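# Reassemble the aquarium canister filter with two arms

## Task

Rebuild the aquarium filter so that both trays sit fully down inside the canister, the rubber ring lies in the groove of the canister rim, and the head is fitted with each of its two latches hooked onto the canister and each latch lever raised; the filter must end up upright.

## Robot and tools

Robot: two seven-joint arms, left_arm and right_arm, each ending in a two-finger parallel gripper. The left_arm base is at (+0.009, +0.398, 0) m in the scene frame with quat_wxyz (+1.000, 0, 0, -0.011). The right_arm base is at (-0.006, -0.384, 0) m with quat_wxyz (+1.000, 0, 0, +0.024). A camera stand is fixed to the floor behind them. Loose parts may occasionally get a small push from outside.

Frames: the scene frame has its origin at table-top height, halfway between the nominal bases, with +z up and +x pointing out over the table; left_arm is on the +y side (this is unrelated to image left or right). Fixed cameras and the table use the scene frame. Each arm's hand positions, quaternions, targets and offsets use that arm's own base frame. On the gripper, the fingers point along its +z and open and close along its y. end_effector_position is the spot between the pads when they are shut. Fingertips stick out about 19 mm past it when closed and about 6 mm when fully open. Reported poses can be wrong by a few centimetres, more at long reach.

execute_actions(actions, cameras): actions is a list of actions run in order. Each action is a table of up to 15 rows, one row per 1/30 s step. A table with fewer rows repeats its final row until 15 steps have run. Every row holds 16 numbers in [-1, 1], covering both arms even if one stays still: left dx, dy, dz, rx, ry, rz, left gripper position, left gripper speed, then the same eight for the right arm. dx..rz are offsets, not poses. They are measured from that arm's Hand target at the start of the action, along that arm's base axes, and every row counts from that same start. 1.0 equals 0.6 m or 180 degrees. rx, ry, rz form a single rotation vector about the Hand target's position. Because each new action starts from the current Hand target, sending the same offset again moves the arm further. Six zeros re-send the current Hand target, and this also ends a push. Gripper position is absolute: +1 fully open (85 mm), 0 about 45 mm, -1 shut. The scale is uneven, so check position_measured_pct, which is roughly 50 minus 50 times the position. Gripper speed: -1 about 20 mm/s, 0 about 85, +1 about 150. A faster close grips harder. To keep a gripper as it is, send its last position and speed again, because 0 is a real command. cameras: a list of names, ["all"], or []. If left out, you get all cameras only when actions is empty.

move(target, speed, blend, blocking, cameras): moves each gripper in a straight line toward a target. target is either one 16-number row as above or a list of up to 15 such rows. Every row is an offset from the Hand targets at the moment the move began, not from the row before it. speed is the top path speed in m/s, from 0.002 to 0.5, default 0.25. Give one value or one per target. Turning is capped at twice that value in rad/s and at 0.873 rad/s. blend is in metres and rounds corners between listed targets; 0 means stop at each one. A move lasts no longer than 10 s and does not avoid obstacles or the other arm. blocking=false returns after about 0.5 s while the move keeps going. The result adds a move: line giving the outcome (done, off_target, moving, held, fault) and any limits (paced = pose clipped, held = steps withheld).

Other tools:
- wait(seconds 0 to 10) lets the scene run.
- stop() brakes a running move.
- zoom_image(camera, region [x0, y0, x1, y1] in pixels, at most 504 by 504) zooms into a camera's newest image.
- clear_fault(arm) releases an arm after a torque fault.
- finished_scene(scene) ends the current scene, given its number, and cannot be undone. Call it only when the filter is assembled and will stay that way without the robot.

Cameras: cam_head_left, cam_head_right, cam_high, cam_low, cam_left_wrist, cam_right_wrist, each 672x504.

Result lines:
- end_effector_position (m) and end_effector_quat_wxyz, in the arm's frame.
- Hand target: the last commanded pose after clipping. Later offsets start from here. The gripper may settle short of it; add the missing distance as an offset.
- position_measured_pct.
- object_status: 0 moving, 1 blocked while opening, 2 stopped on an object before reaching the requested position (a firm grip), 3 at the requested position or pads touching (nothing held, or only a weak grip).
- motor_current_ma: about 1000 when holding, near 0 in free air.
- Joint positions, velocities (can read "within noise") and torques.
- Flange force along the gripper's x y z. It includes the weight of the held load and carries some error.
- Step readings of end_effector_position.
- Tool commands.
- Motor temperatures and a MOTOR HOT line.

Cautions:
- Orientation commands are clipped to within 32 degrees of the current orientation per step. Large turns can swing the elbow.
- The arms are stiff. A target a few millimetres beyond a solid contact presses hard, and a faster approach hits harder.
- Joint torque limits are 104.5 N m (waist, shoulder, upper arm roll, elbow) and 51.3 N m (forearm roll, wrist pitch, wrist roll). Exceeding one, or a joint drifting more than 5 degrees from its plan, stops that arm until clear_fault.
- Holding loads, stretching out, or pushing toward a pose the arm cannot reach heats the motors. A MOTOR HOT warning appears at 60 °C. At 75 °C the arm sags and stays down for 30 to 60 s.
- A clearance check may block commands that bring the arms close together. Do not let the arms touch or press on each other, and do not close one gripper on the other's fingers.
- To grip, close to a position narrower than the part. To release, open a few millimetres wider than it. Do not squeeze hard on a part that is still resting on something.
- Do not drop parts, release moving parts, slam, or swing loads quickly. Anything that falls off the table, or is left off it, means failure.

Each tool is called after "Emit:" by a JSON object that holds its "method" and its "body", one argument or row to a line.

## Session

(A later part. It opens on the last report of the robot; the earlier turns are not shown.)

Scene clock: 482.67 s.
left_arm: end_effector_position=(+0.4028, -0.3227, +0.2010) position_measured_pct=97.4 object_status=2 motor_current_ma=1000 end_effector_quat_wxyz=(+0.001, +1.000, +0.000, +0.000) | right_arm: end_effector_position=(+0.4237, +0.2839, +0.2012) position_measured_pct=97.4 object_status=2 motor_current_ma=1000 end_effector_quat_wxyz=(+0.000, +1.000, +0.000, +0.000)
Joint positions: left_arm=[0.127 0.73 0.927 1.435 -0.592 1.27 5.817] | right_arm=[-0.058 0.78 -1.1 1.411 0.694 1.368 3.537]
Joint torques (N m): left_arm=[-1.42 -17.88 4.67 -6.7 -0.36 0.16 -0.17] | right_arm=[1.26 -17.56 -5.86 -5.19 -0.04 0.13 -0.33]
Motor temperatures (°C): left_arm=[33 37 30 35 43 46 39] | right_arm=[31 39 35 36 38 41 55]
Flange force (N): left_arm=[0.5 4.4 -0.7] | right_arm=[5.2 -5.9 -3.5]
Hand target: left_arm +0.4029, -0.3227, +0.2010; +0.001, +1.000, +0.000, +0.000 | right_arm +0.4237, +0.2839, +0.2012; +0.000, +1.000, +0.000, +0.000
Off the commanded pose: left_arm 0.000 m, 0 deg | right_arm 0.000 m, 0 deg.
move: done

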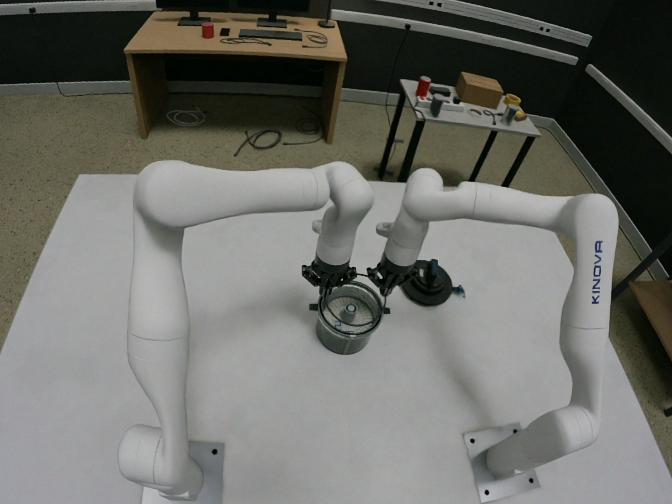

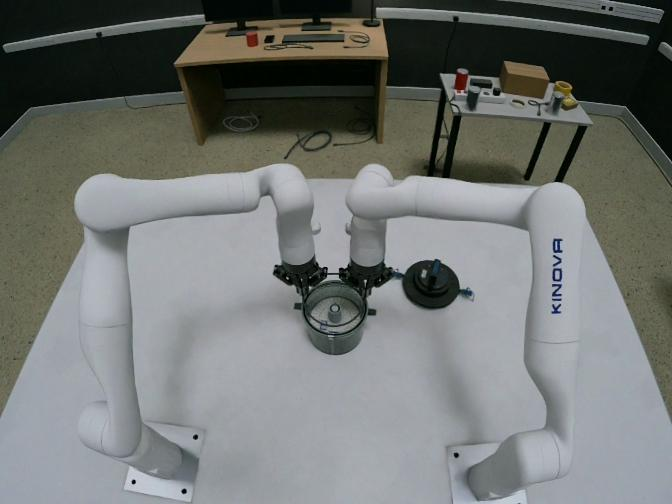

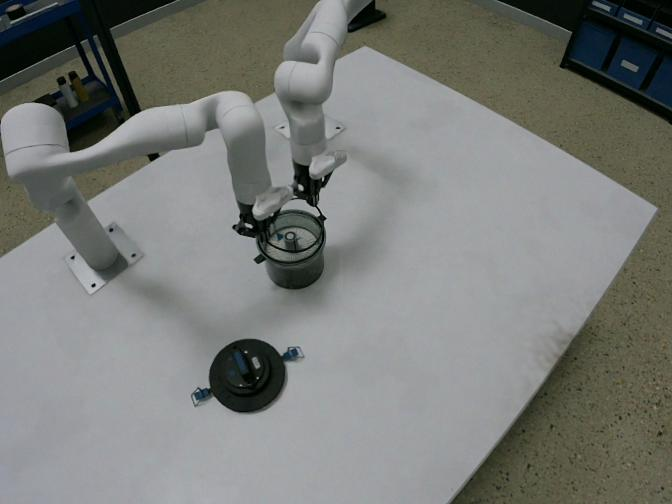

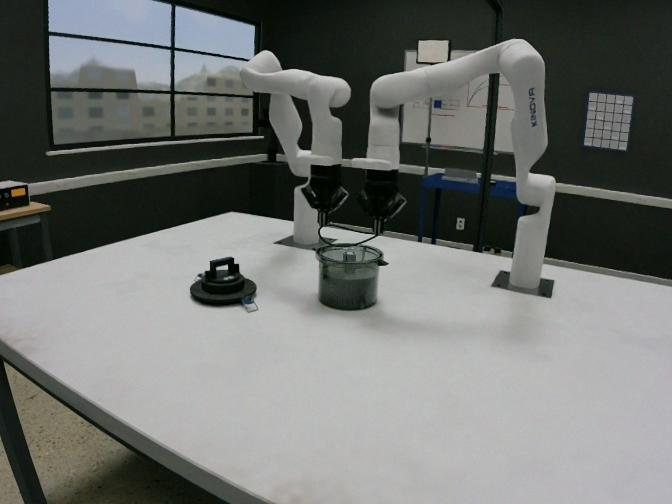

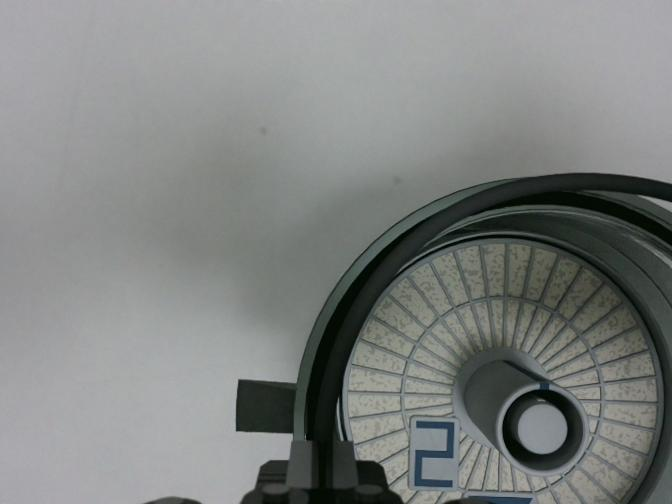

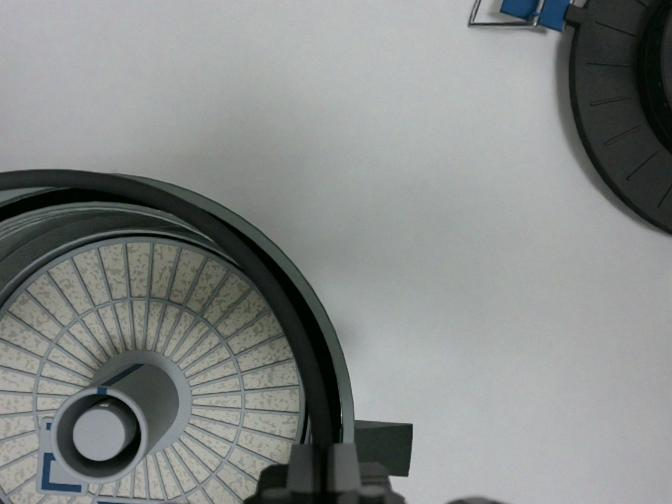

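Emit:
{"method": "move", "body": {
  "target": [
    [0,0,-0.052,0,0,0,-1,-1,0,0,-0.052,0,0,0,-1,-1]
  ],
  "speed": 0.05,
  "cameras": ["cam_left_wrist","cam_right_wrist","cam_low","cam_high"]
}}

Emit:
{"method": "zoom_image", "body": {
  "camera": "cam_low",
  "region": [300, 200, 420, 320]
}}

Emit:
{"method": "zoom_image", "body": {
  "camera": "cam_high",
  "region": [240, 190, 350, 300]
}}

Scene clock: 486.10 s.
left_arm: end_effector_position=(+0.4028, -0.3227, +0.1698) position_measured_pct=97.4 object_status=2 motor_current_ma=1000 end_effector_quat_wxyz=(+0.001, +1.000, +0.000, +0.000) | right_arm: end_effector_position=(+0.4237, +0.2839, +0.1700) position_measured_pct=97.4 object_status=2 motor_current_ma=1000 end_effector_quat_wxyz=(+0.000, +1.000, +0.000, +0.000)
Joint positions: left_arm=[0.134 0.764 0.903 1.485 -0.622 1.197 5.843] | right_arm=[-0.061 0.815 -1.079 1.462 0.728 1.301 3.509]
Joint torques (N m): left_arm=[-1.43 -18.08 4.88 -6.45 -0.35 0.14 -0.19] | right_arm=[1.28 -17.76 -6.03 -4.91 -0.04 0.16 -0.32]
Motor temperatures (°C): left_arm=[33 37 30 35 43 46 39] | right_arm=[31 39 35 36 38 41 55]
Flange force (N): left_arm=[0.0 4.2 -0.4] | right_arm=[4.9 -5.8 -2.9]
Hand target: left_arm +0.4029, -0.3227, +0.1698; +0.001, +1.000, +0.000, +0.000 | right_arm +0.4237, +0.2839, +0.1700; +0.000, +1.000, +0.000, +0.000
Off the commanded pose: left_arm 0.000 m, 0 deg | right_arm 0.000 m, 0 deg.
move: done
Images, in order (width x height): cam_high 672x504, cam_low 672x504, cam_left_wrist 672x504, cam_right_wrist 672x504.

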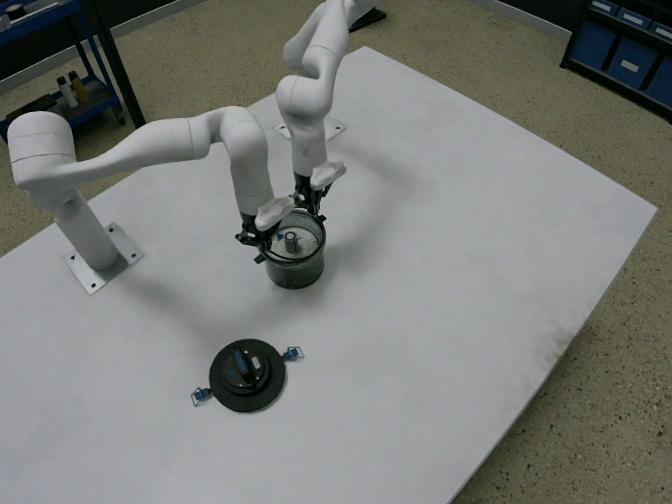

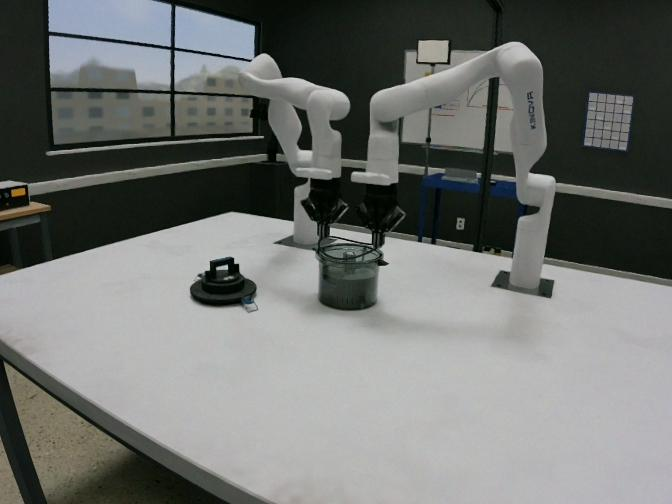

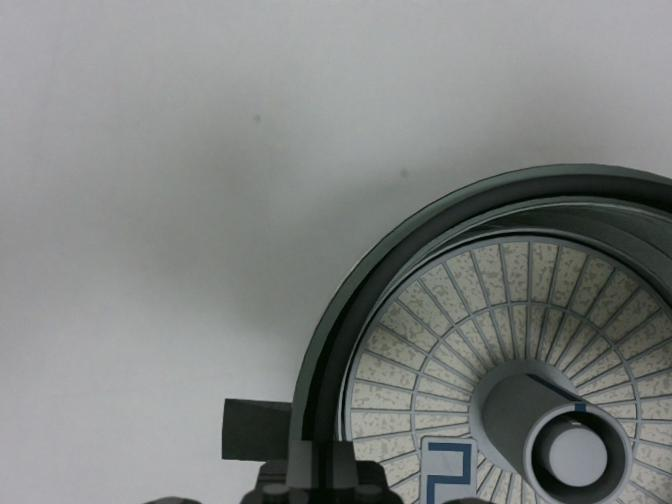

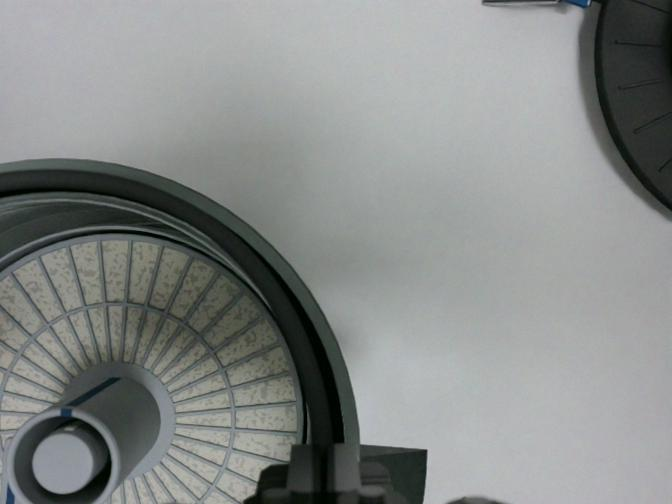

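Scaled by 4.200 from the camera's 672x504 image, which has a finer 960x720 frame.

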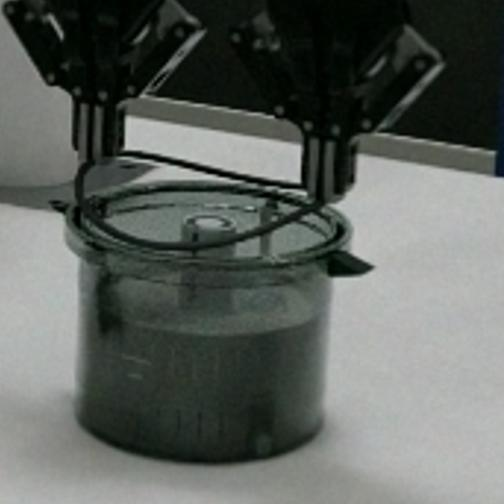

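Scaled by 4.582 from the camera's 672x504 image, which has a finer 960x720 frame.

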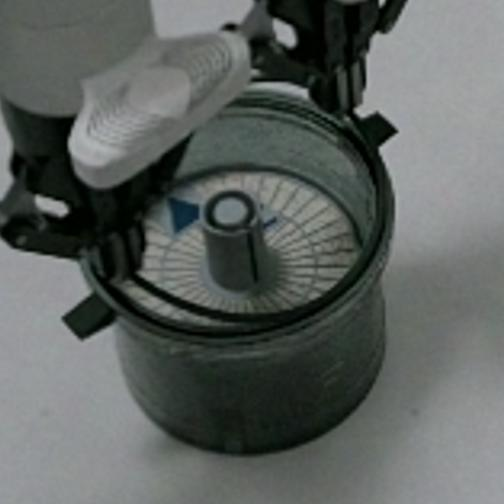

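Emit:
{"method": "move", "body": {
  "target": [
    [0,0,-0.018,0,0,0,-1,-1,0,0,-0.018,0,0,0,-1,-1]
  ],
  "speed": 0.03,
  "cameras": ["cam_left_wrist","cam_right_wrist","cam_low","cam_high","cam_head_left"]
}}

Emit:
{"method": "zoom_image", "body": {
  "camera": "cam_low",
  "region": [300, 200, 420, 320]
}}

Emit:
{"method": "zoom_image", "body": {
  "camera": "cam_high",
  "region": [240, 190, 350, 300]
}}

Emit:
{"method": "zoom_image", "body": {
  "camera": "cam_head_left",
  "region": [290, 250, 410, 370]
}}

Scene clock: 490.83 s.
left_arm: end_effector_position=(+0.4029, -0.3227, +0.1590) position_measured_pct=97.4 object_status=2 motor_current_ma=1000 end_effector_quat_wxyz=(+0.001, +1.000, +0.000, +0.000) | right_arm: end_effector_position=(+0.4237, +0.2839, +0.1592) position_measured_pct=97.4 object_status=2 motor_current_ma=1000 end_effector_quat_wxyz=(+0.000, +1.000, +0.000, +0.000)
Joint positions: left_arm=[0.137 0.776 0.894 1.5 -0.634 1.172 5.853] | right_arm=[-0.063 0.828 -1.071 1.478 0.741 1.278 3.499]
Joint torques (N m): left_arm=[-1.42 -18.26 4.83 -6.35 -0.39 0.16 -0.19] | right_arm=[1.26 -17.8 -6.05 -4.78 -0.04 0.11 -0.31]
Motor temperatures (°C): left_arm=[33 38 30 35 43 46 39] | right_arm=[31 39 35 36 38 41 55]
Flange force (N): left_arm=[-0.1 4.1 -0.3] | right_arm=[4.8 -5.7 -3.0]
Hand target: left_arm +0.4029, -0.3227, +0.1590; +0.001, +1.000, +0.000, +0.000 | right_arm +0.4237, +0.2839, +0.1592; +0.000, +1.000, +0.000, +0.000
Off the commanded pose: left_arm 0.000 m, 0 deg | right_arm 0.000 m, 0 deg.
move: done
Images, in order (width x height): cam_head_left 672x504, cam_high 672x504, cam_low 672x504, cam_left_wrist 672x504, cam_right_wrist 672x504.

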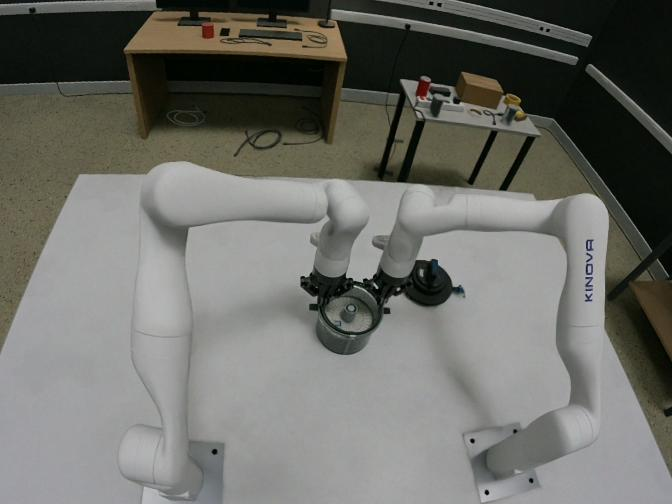

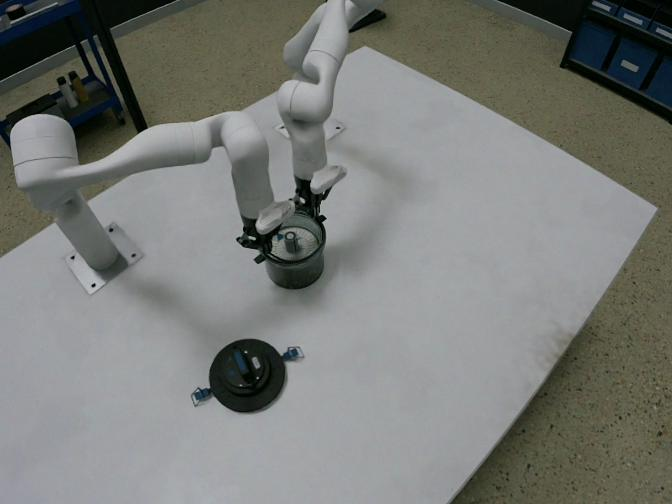

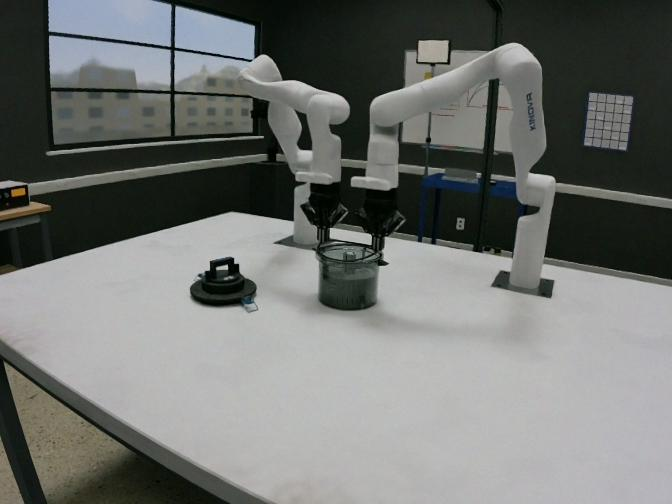

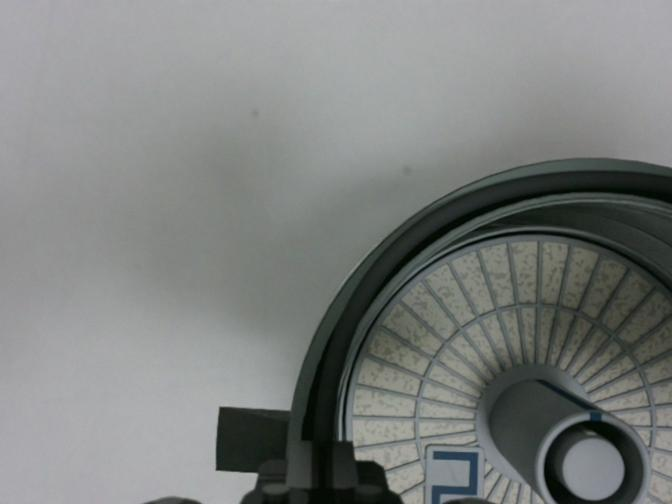

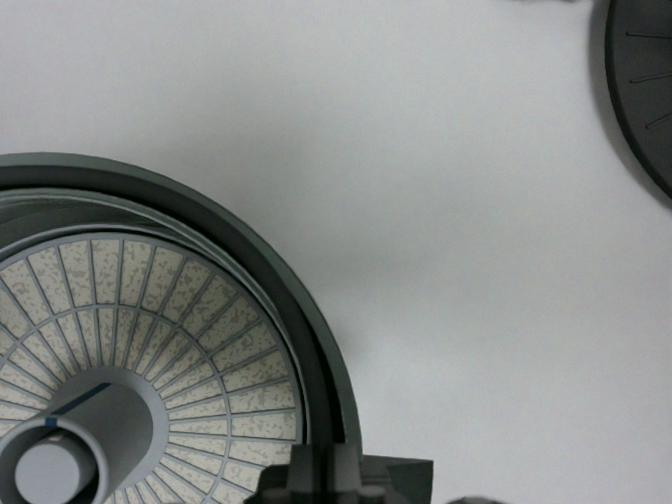

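Scaled by 4.200 from the camera's 672x504 image, which has a finer 960x720 frame.

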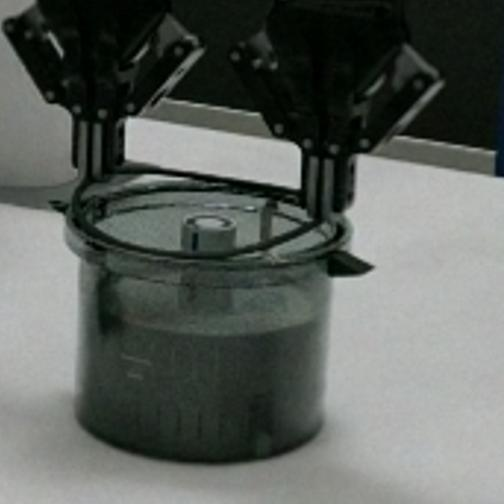

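Scaled by 4.582 from the camera's 672x504 image, which has a finer 960x720 frame.

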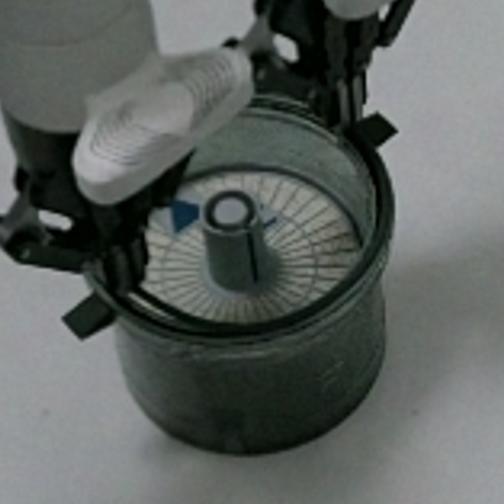

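Scaled by 4.200 from the camera's 672x504 image, which has a finer 960x720 frame.

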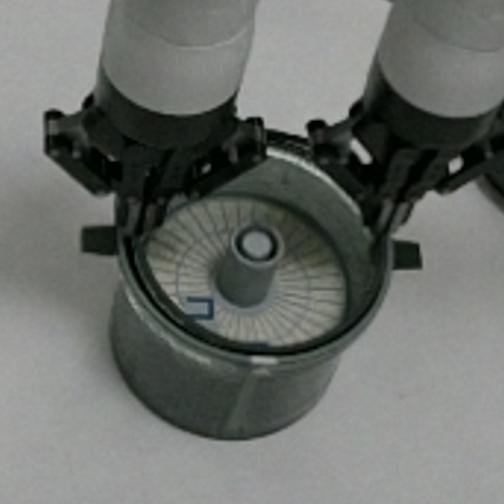

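Emit:
{"method": "zoom_image", "body": {
  "camera": "cam_head_left",
  "region": [310, 295, 390, 355]
}}

Emit:
{"method": "execute_actions", "body": {
  "actions": [],
  "cameras": ["cam_head_left","cam_head_right"]
}}

Emit:
{"method": "zoom_image", "body": {
  "camera": "cam_head_right",
  "region": [295, 290, 385, 355]
}}

Scaled by 6.300 from the camera's 672x504 image, which has a finer 960x720 frame.

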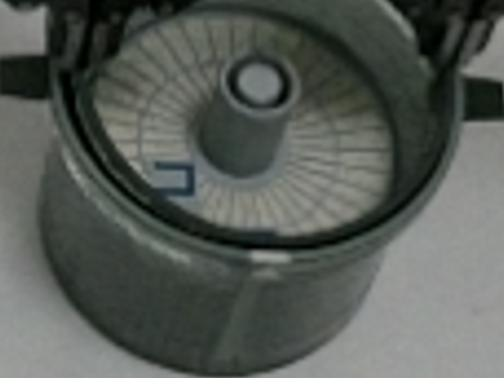

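Scene clock: 494.40 s.
left_arm: end_effector_position=(+0.4029, -0.3227, +0.1590) position_measured_pct=97.4 object_status=2 motor_current_ma=1000 end_effector_quat_wxyz=(+0.001, +1.000, +0.000, +0.000) | right_arm: end_effector_position=(+0.4237, +0.2839, +0.1592) position_measured_pct=97.4 object_status=2 motor_current_ma=1000 end_effector_quat_wxyz=(+0.000, +1.000, +0.000, +0.000)
Joint positions: left_arm=[0.137 0.776 0.894 1.5 -0.634 1.172 5.853] | right_arm=[-0.063 0.828 -1.07 1.478 0.741 1.278 3.499]
Joint velocities: within noise
Joint torques (N m): left_arm=[-1.44 -18.23 4.87 -6.31 -0.4 0.14 -0.15] | right_arm=[1.25 -17.83 -6.06 -4.8 -0.04 0.12 -0.34]
Motor temperatures (°C): left_arm=[33 38 30 35 43 46 39] | right_arm=[31 39 35 36 38 41 55]
Flange force (N): left_arm=[0.1 4.2 -0.4] | right_arm=[4.9 -5.6 -2.9]
Hand target: left_arm +0.4029, -0.3227, +0.1590; +0.001, +1.000, +0.000, +0.000 | right_arm +0.4237, +0.2839, +0.1592; +0.000, +1.000, +0.000, +0.000
Tool commands: left_gripper/position=-1.0 left_gripper/speed=-1.0 right_gripper/position=-1.0 right_gripper/speed=-1.0
Off the commanded pose: left_arm 0.000 m, 0 deg | right_arm 0.000 m, 0 deg.
Images, in order (width x height): cam_head_left 672x504, cam_head_right 672x504.

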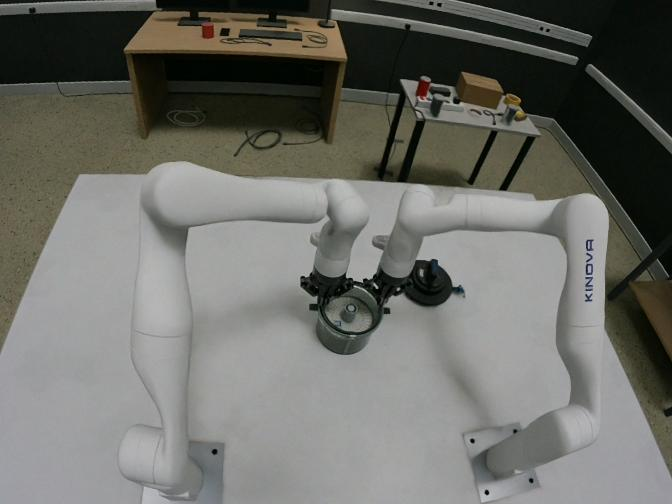

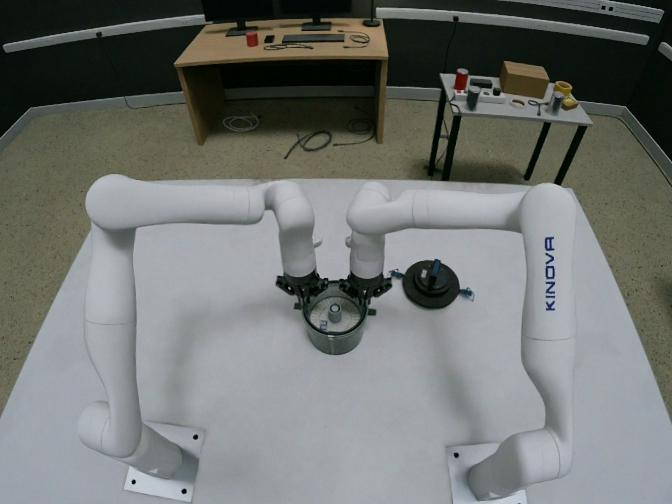

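Scaled by 5.600 from the camera's 672x504 image, which has a finer 960x720 frame.

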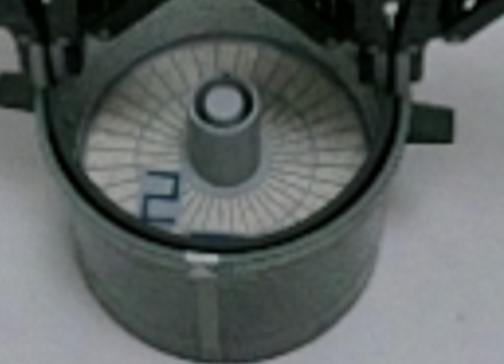

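Emit:
{"method": "move", "body": {
  "target": [
    [0,0,-0.0133,0,0,0,-1,-1,0,0,-0.0133,0,0,0,-1,-1]
  ],
  "speed": 0.02,
  "cameras": ["cam_left_wrist","cam_right_wrist","cam_low","cam_high","cam_head_left"]
}}

Emit:
{"method": "zoom_image", "body": {
  "camera": "cam_low",
  "region": [300, 220, 400, 290]
}}

Emit:
{"method": "zoom_image", "body": {
  "camera": "cam_high",
  "region": [240, 190, 350, 300]
}}

Emit:
{"method": "zoom_image", "body": {
  "camera": "cam_head_left",
  "region": [310, 280, 390, 360]
}}

Emit:
{"method": "zoom_image", "body": {
  "camera": "cam_left_wrist",
  "region": [280, 130, 672, 504]
}}

Scene clock: 500.03 s.
left_arm: end_effector_position=(+0.4029, -0.3227, +0.1510) position_measured_pct=97.4 object_status=2 motor_current_ma=1000 end_effector_quat_wxyz=(+0.001, +1.000, +0.000, +0.000) | right_arm: end_effector_position=(+0.4237, +0.2839, +0.1512) position_measured_pct=97.4 object_status=2 motor_current_ma=1000 end_effector_quat_wxyz=(+0.000, +1.000, +0.000, +0.000)
Joint positions: left_arm=[0.139 0.786 0.887 1.511 -0.642 1.154 5.859] | right_arm=[-0.065 0.837 -1.064 1.489 0.75 1.262 3.491]
Joint torques (N m): left_arm=[-1.45 -18.32 4.84 -6.26 -0.4 0.15 -0.18] | right_arm=[1.24 -17.88 -6.09 -4.72 -0.01 0.11 -0.33]
Motor temperatures (°C): left_arm=[33 38 30 35 43 46 39] | right_arm=[31 39 35 36 38 41 55]
Flange force (N): left_arm=[-0.1 4.1 -0.3] | right_arm=[4.8 -5.6 -2.8]
Hand target: left_arm +0.4029, -0.3227, +0.1510; +0.001, +1.000, +0.000, +0.000 | right_arm +0.4237, +0.2839, +0.1512; +0.000, +1.000, +0.000, +0.000
Off the commanded pose: left_arm 0.000 m, 0 deg | right_arm 0.000 m, 0 deg.
move: done
Images, in order (width x height): cam_head_left 672x504, cam_high 672x504, cam_low 672x504, cam_left_wrist 672x504, cam_right_wrist 672x504.

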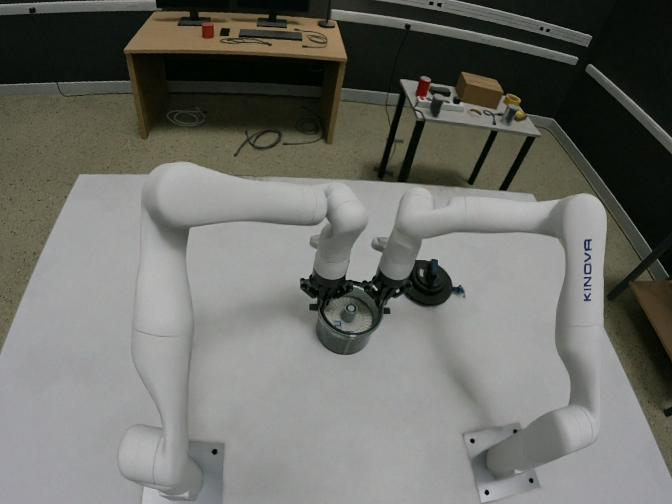

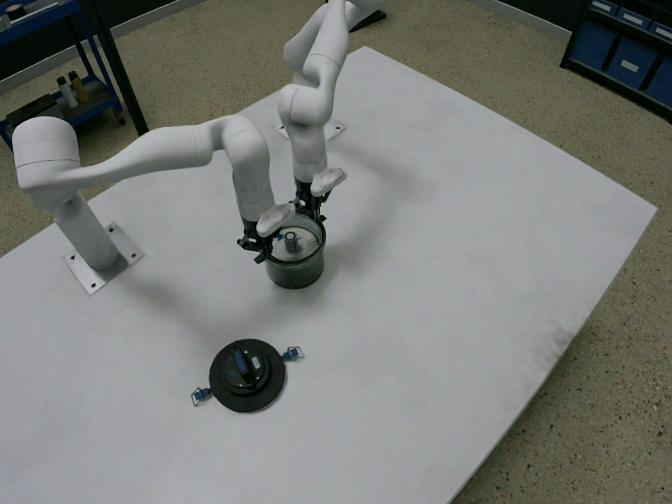

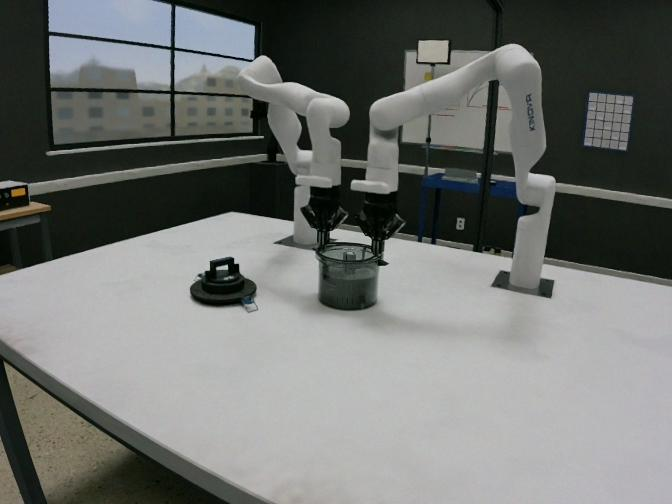

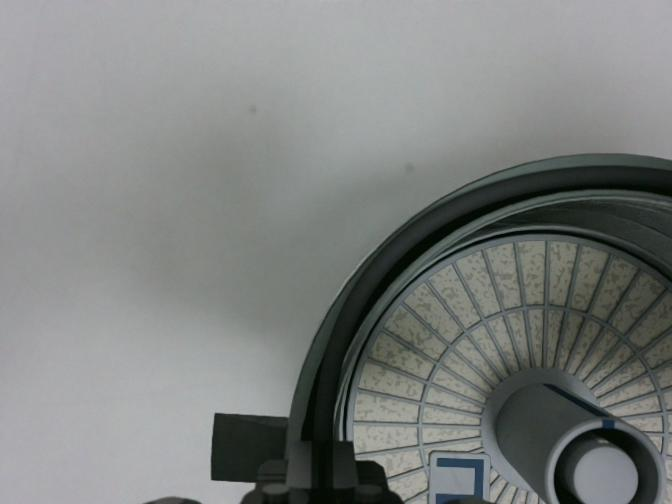

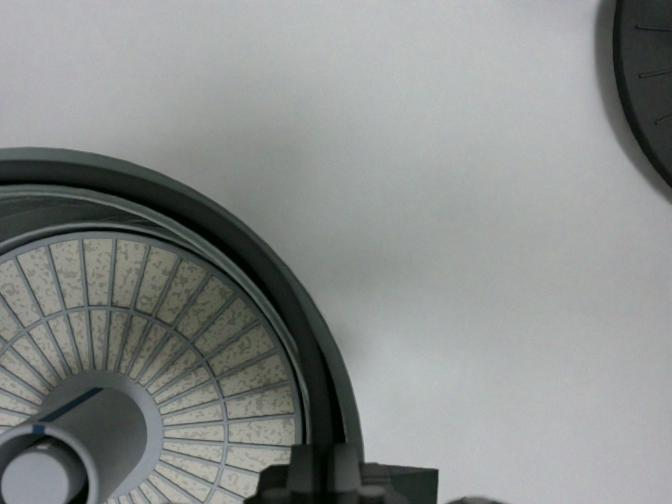

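Scaled by 5.040 from the camera's 672x504 image, which has a finer 960x720 frame.

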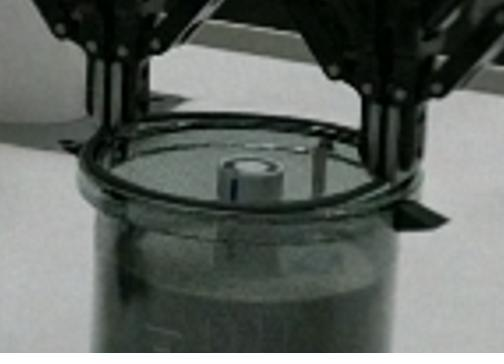

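Scaled by 4.582 from the camera's 672x504 image, which has a finer 960x720 frame.

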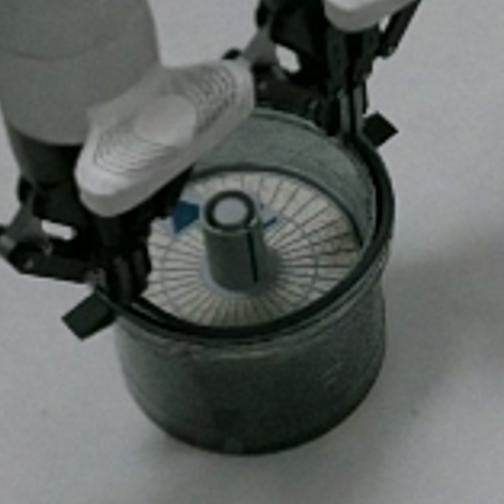

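Scaled by 6.300 from the camera's 672x504 image, which has a finer 960x720 frame.

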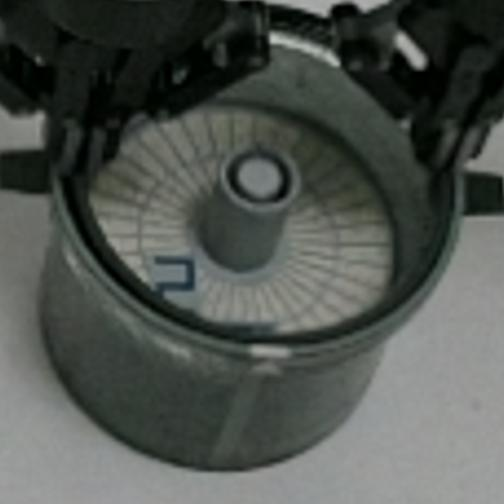

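Scaled by 1.286.

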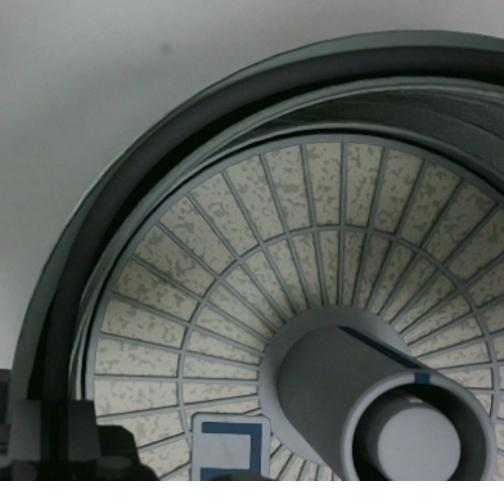

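Emit:
{"method": "move", "body": {
  "target": [
    [0,0,-0.0117,0,0,0,-1,-1,0,0,-0.0117,0,0,0,-1,-1]
  ],
  "speed": 0.02,
  "cameras": ["cam_left_wrist","cam_right_wrist","cam_low","cam_high","cam_head_left"]
}}

Emit:
{"method": "zoom_image", "body": {
  "camera": "cam_low",
  "region": [300, 220, 400, 290]
}}

Emit:
{"method": "zoom_image", "body": {
  "camera": "cam_high",
  "region": [240, 190, 350, 300]
}}

Emit:
{"method": "zoom_image", "body": {
  "camera": "cam_head_left",
  "region": [310, 280, 390, 360]
}}

Emit:
{"method": "zoom_image", "body": {
  "camera": "cam_left_wrist",
  "region": [280, 130, 672, 504]
}}

Emit:
{"method": "zoom_image", "body": {
  "camera": "cam_right_wrist",
  "region": [0, 130, 392, 504]
}}

Scene clock: 505.43 s.
left_arm: end_effector_position=(+0.4029, -0.3227, +0.1441) position_measured_pct=97.4 object_status=2 motor_current_ma=1000 end_effector_quat_wxyz=(+0.001, +1.000, +0.000, +0.000) | right_arm: end_effector_position=(+0.4237, +0.2839, +0.1444) position_measured_pct=97.4 object_status=2 motor_current_ma=1000 end_effector_quat_wxyz=(+0.000, +1.000, +0.000, +0.000)
Joint positions: left_arm=[0.142 0.794 0.881 1.52 -0.65 1.138 5.866] | right_arm=[-0.067 0.846 -1.058 1.498 0.759 1.248 3.485]
Joint torques (N m): left_arm=[-0.11 -0.83 -1.11 -2.35 -1.62 -4.22 -0.16] | right_arm=[-0.5 3.16 2.19 0.37 2 -4.97 -0.33]
Motor temperatures (°C): left_arm=[33 38 30 35 43 46 39] | right_arm=[31 39 35 36 38 41 55]
Flange force (N): left_arm=[-9.3 -6.7 -43.8] | right_arm=[-5.5 5.5 -55.7]
Hand target: left_arm +0.4029, -0.3227, +0.1440; +0.001, +1.000, +0.000, +0.000 | right_arm +0.4237, +0.2839, +0.1442; +0.000, +1.000, +0.000, +0.000
Off the commanded pose: left_arm 0.000 m, 0 deg | right_arm 0.000 m, 0 deg.
move: done
Images, in order (width x height): cam_head_left 672x504, cam_high 672x504, cam_low 672x504, cam_left_wrist 672x504, cam_right_wrist 672x504.

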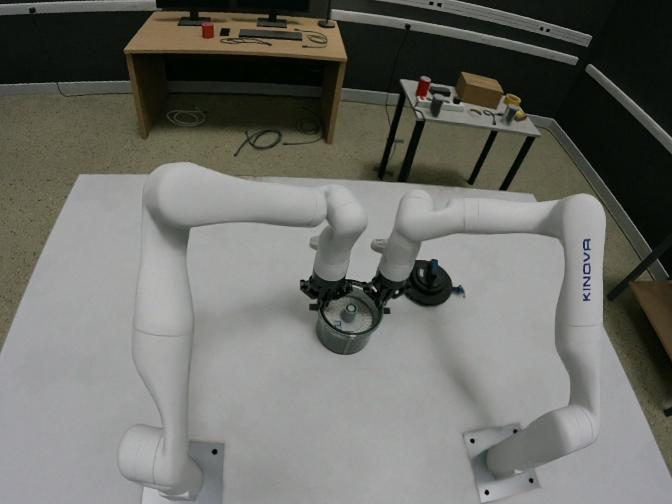

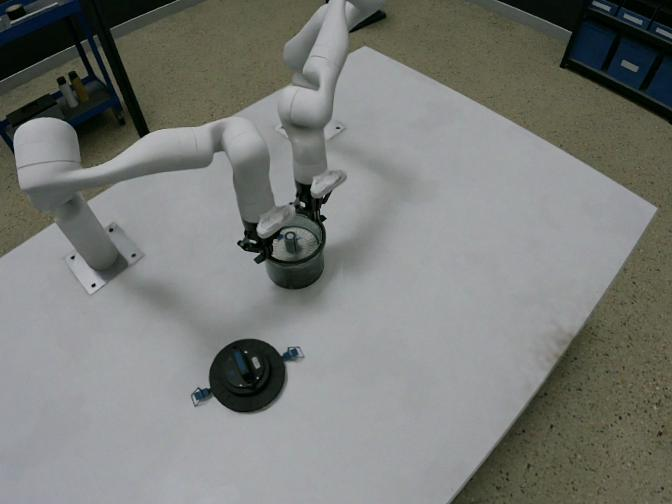

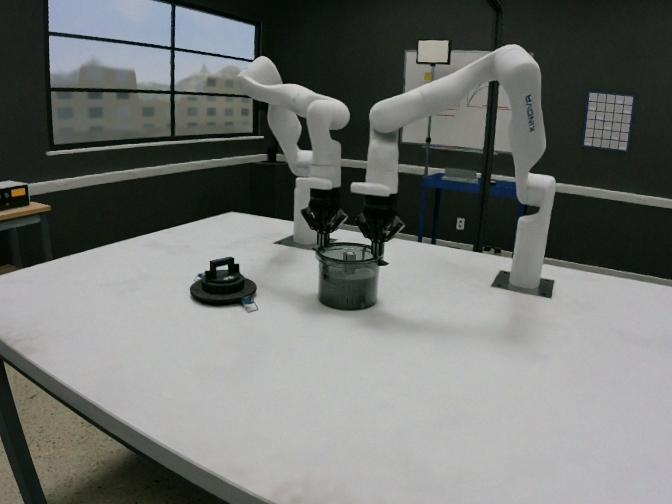

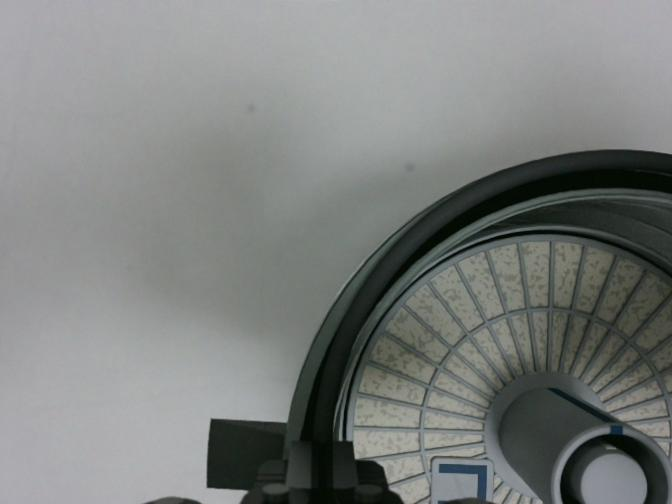

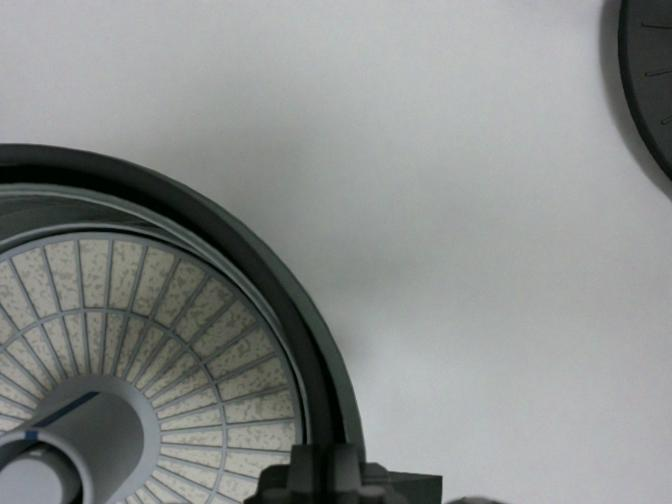

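Scaled by 5.040 from the camera's 672x504 image, which has a finer 960x720 frame.

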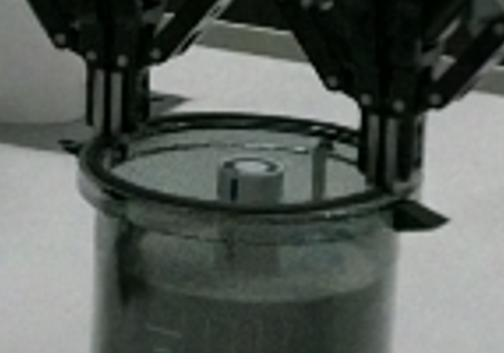

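Scaled by 4.582 from the camera's 672x504 image, which has a finer 960x720 frame.

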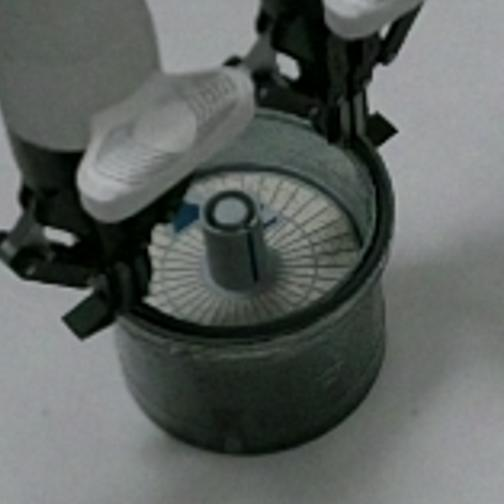

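Scaled by 6.300 from the camera's 672x504 image, which has a finer 960x720 frame.

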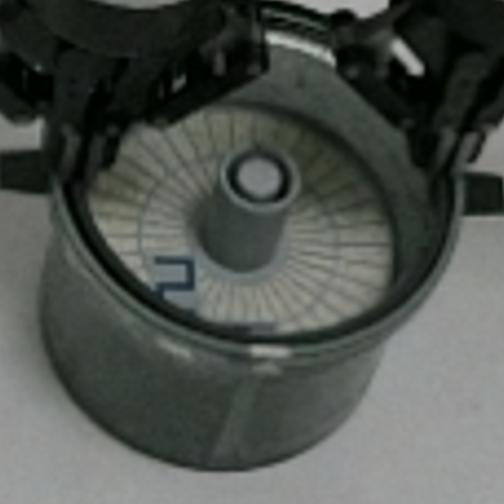

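Scaled by 1.286.

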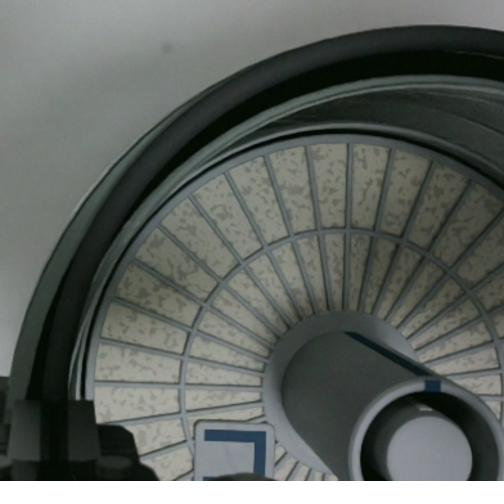

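Scaled by 1.286.

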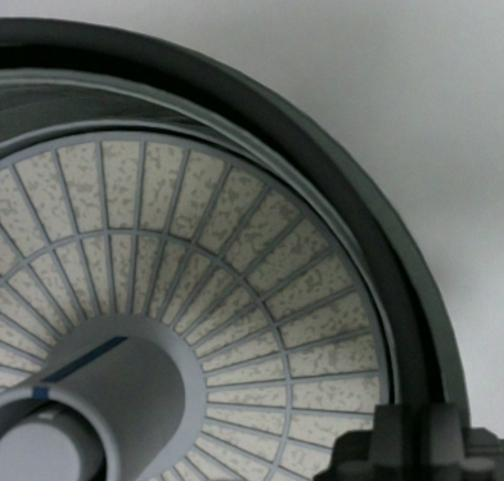

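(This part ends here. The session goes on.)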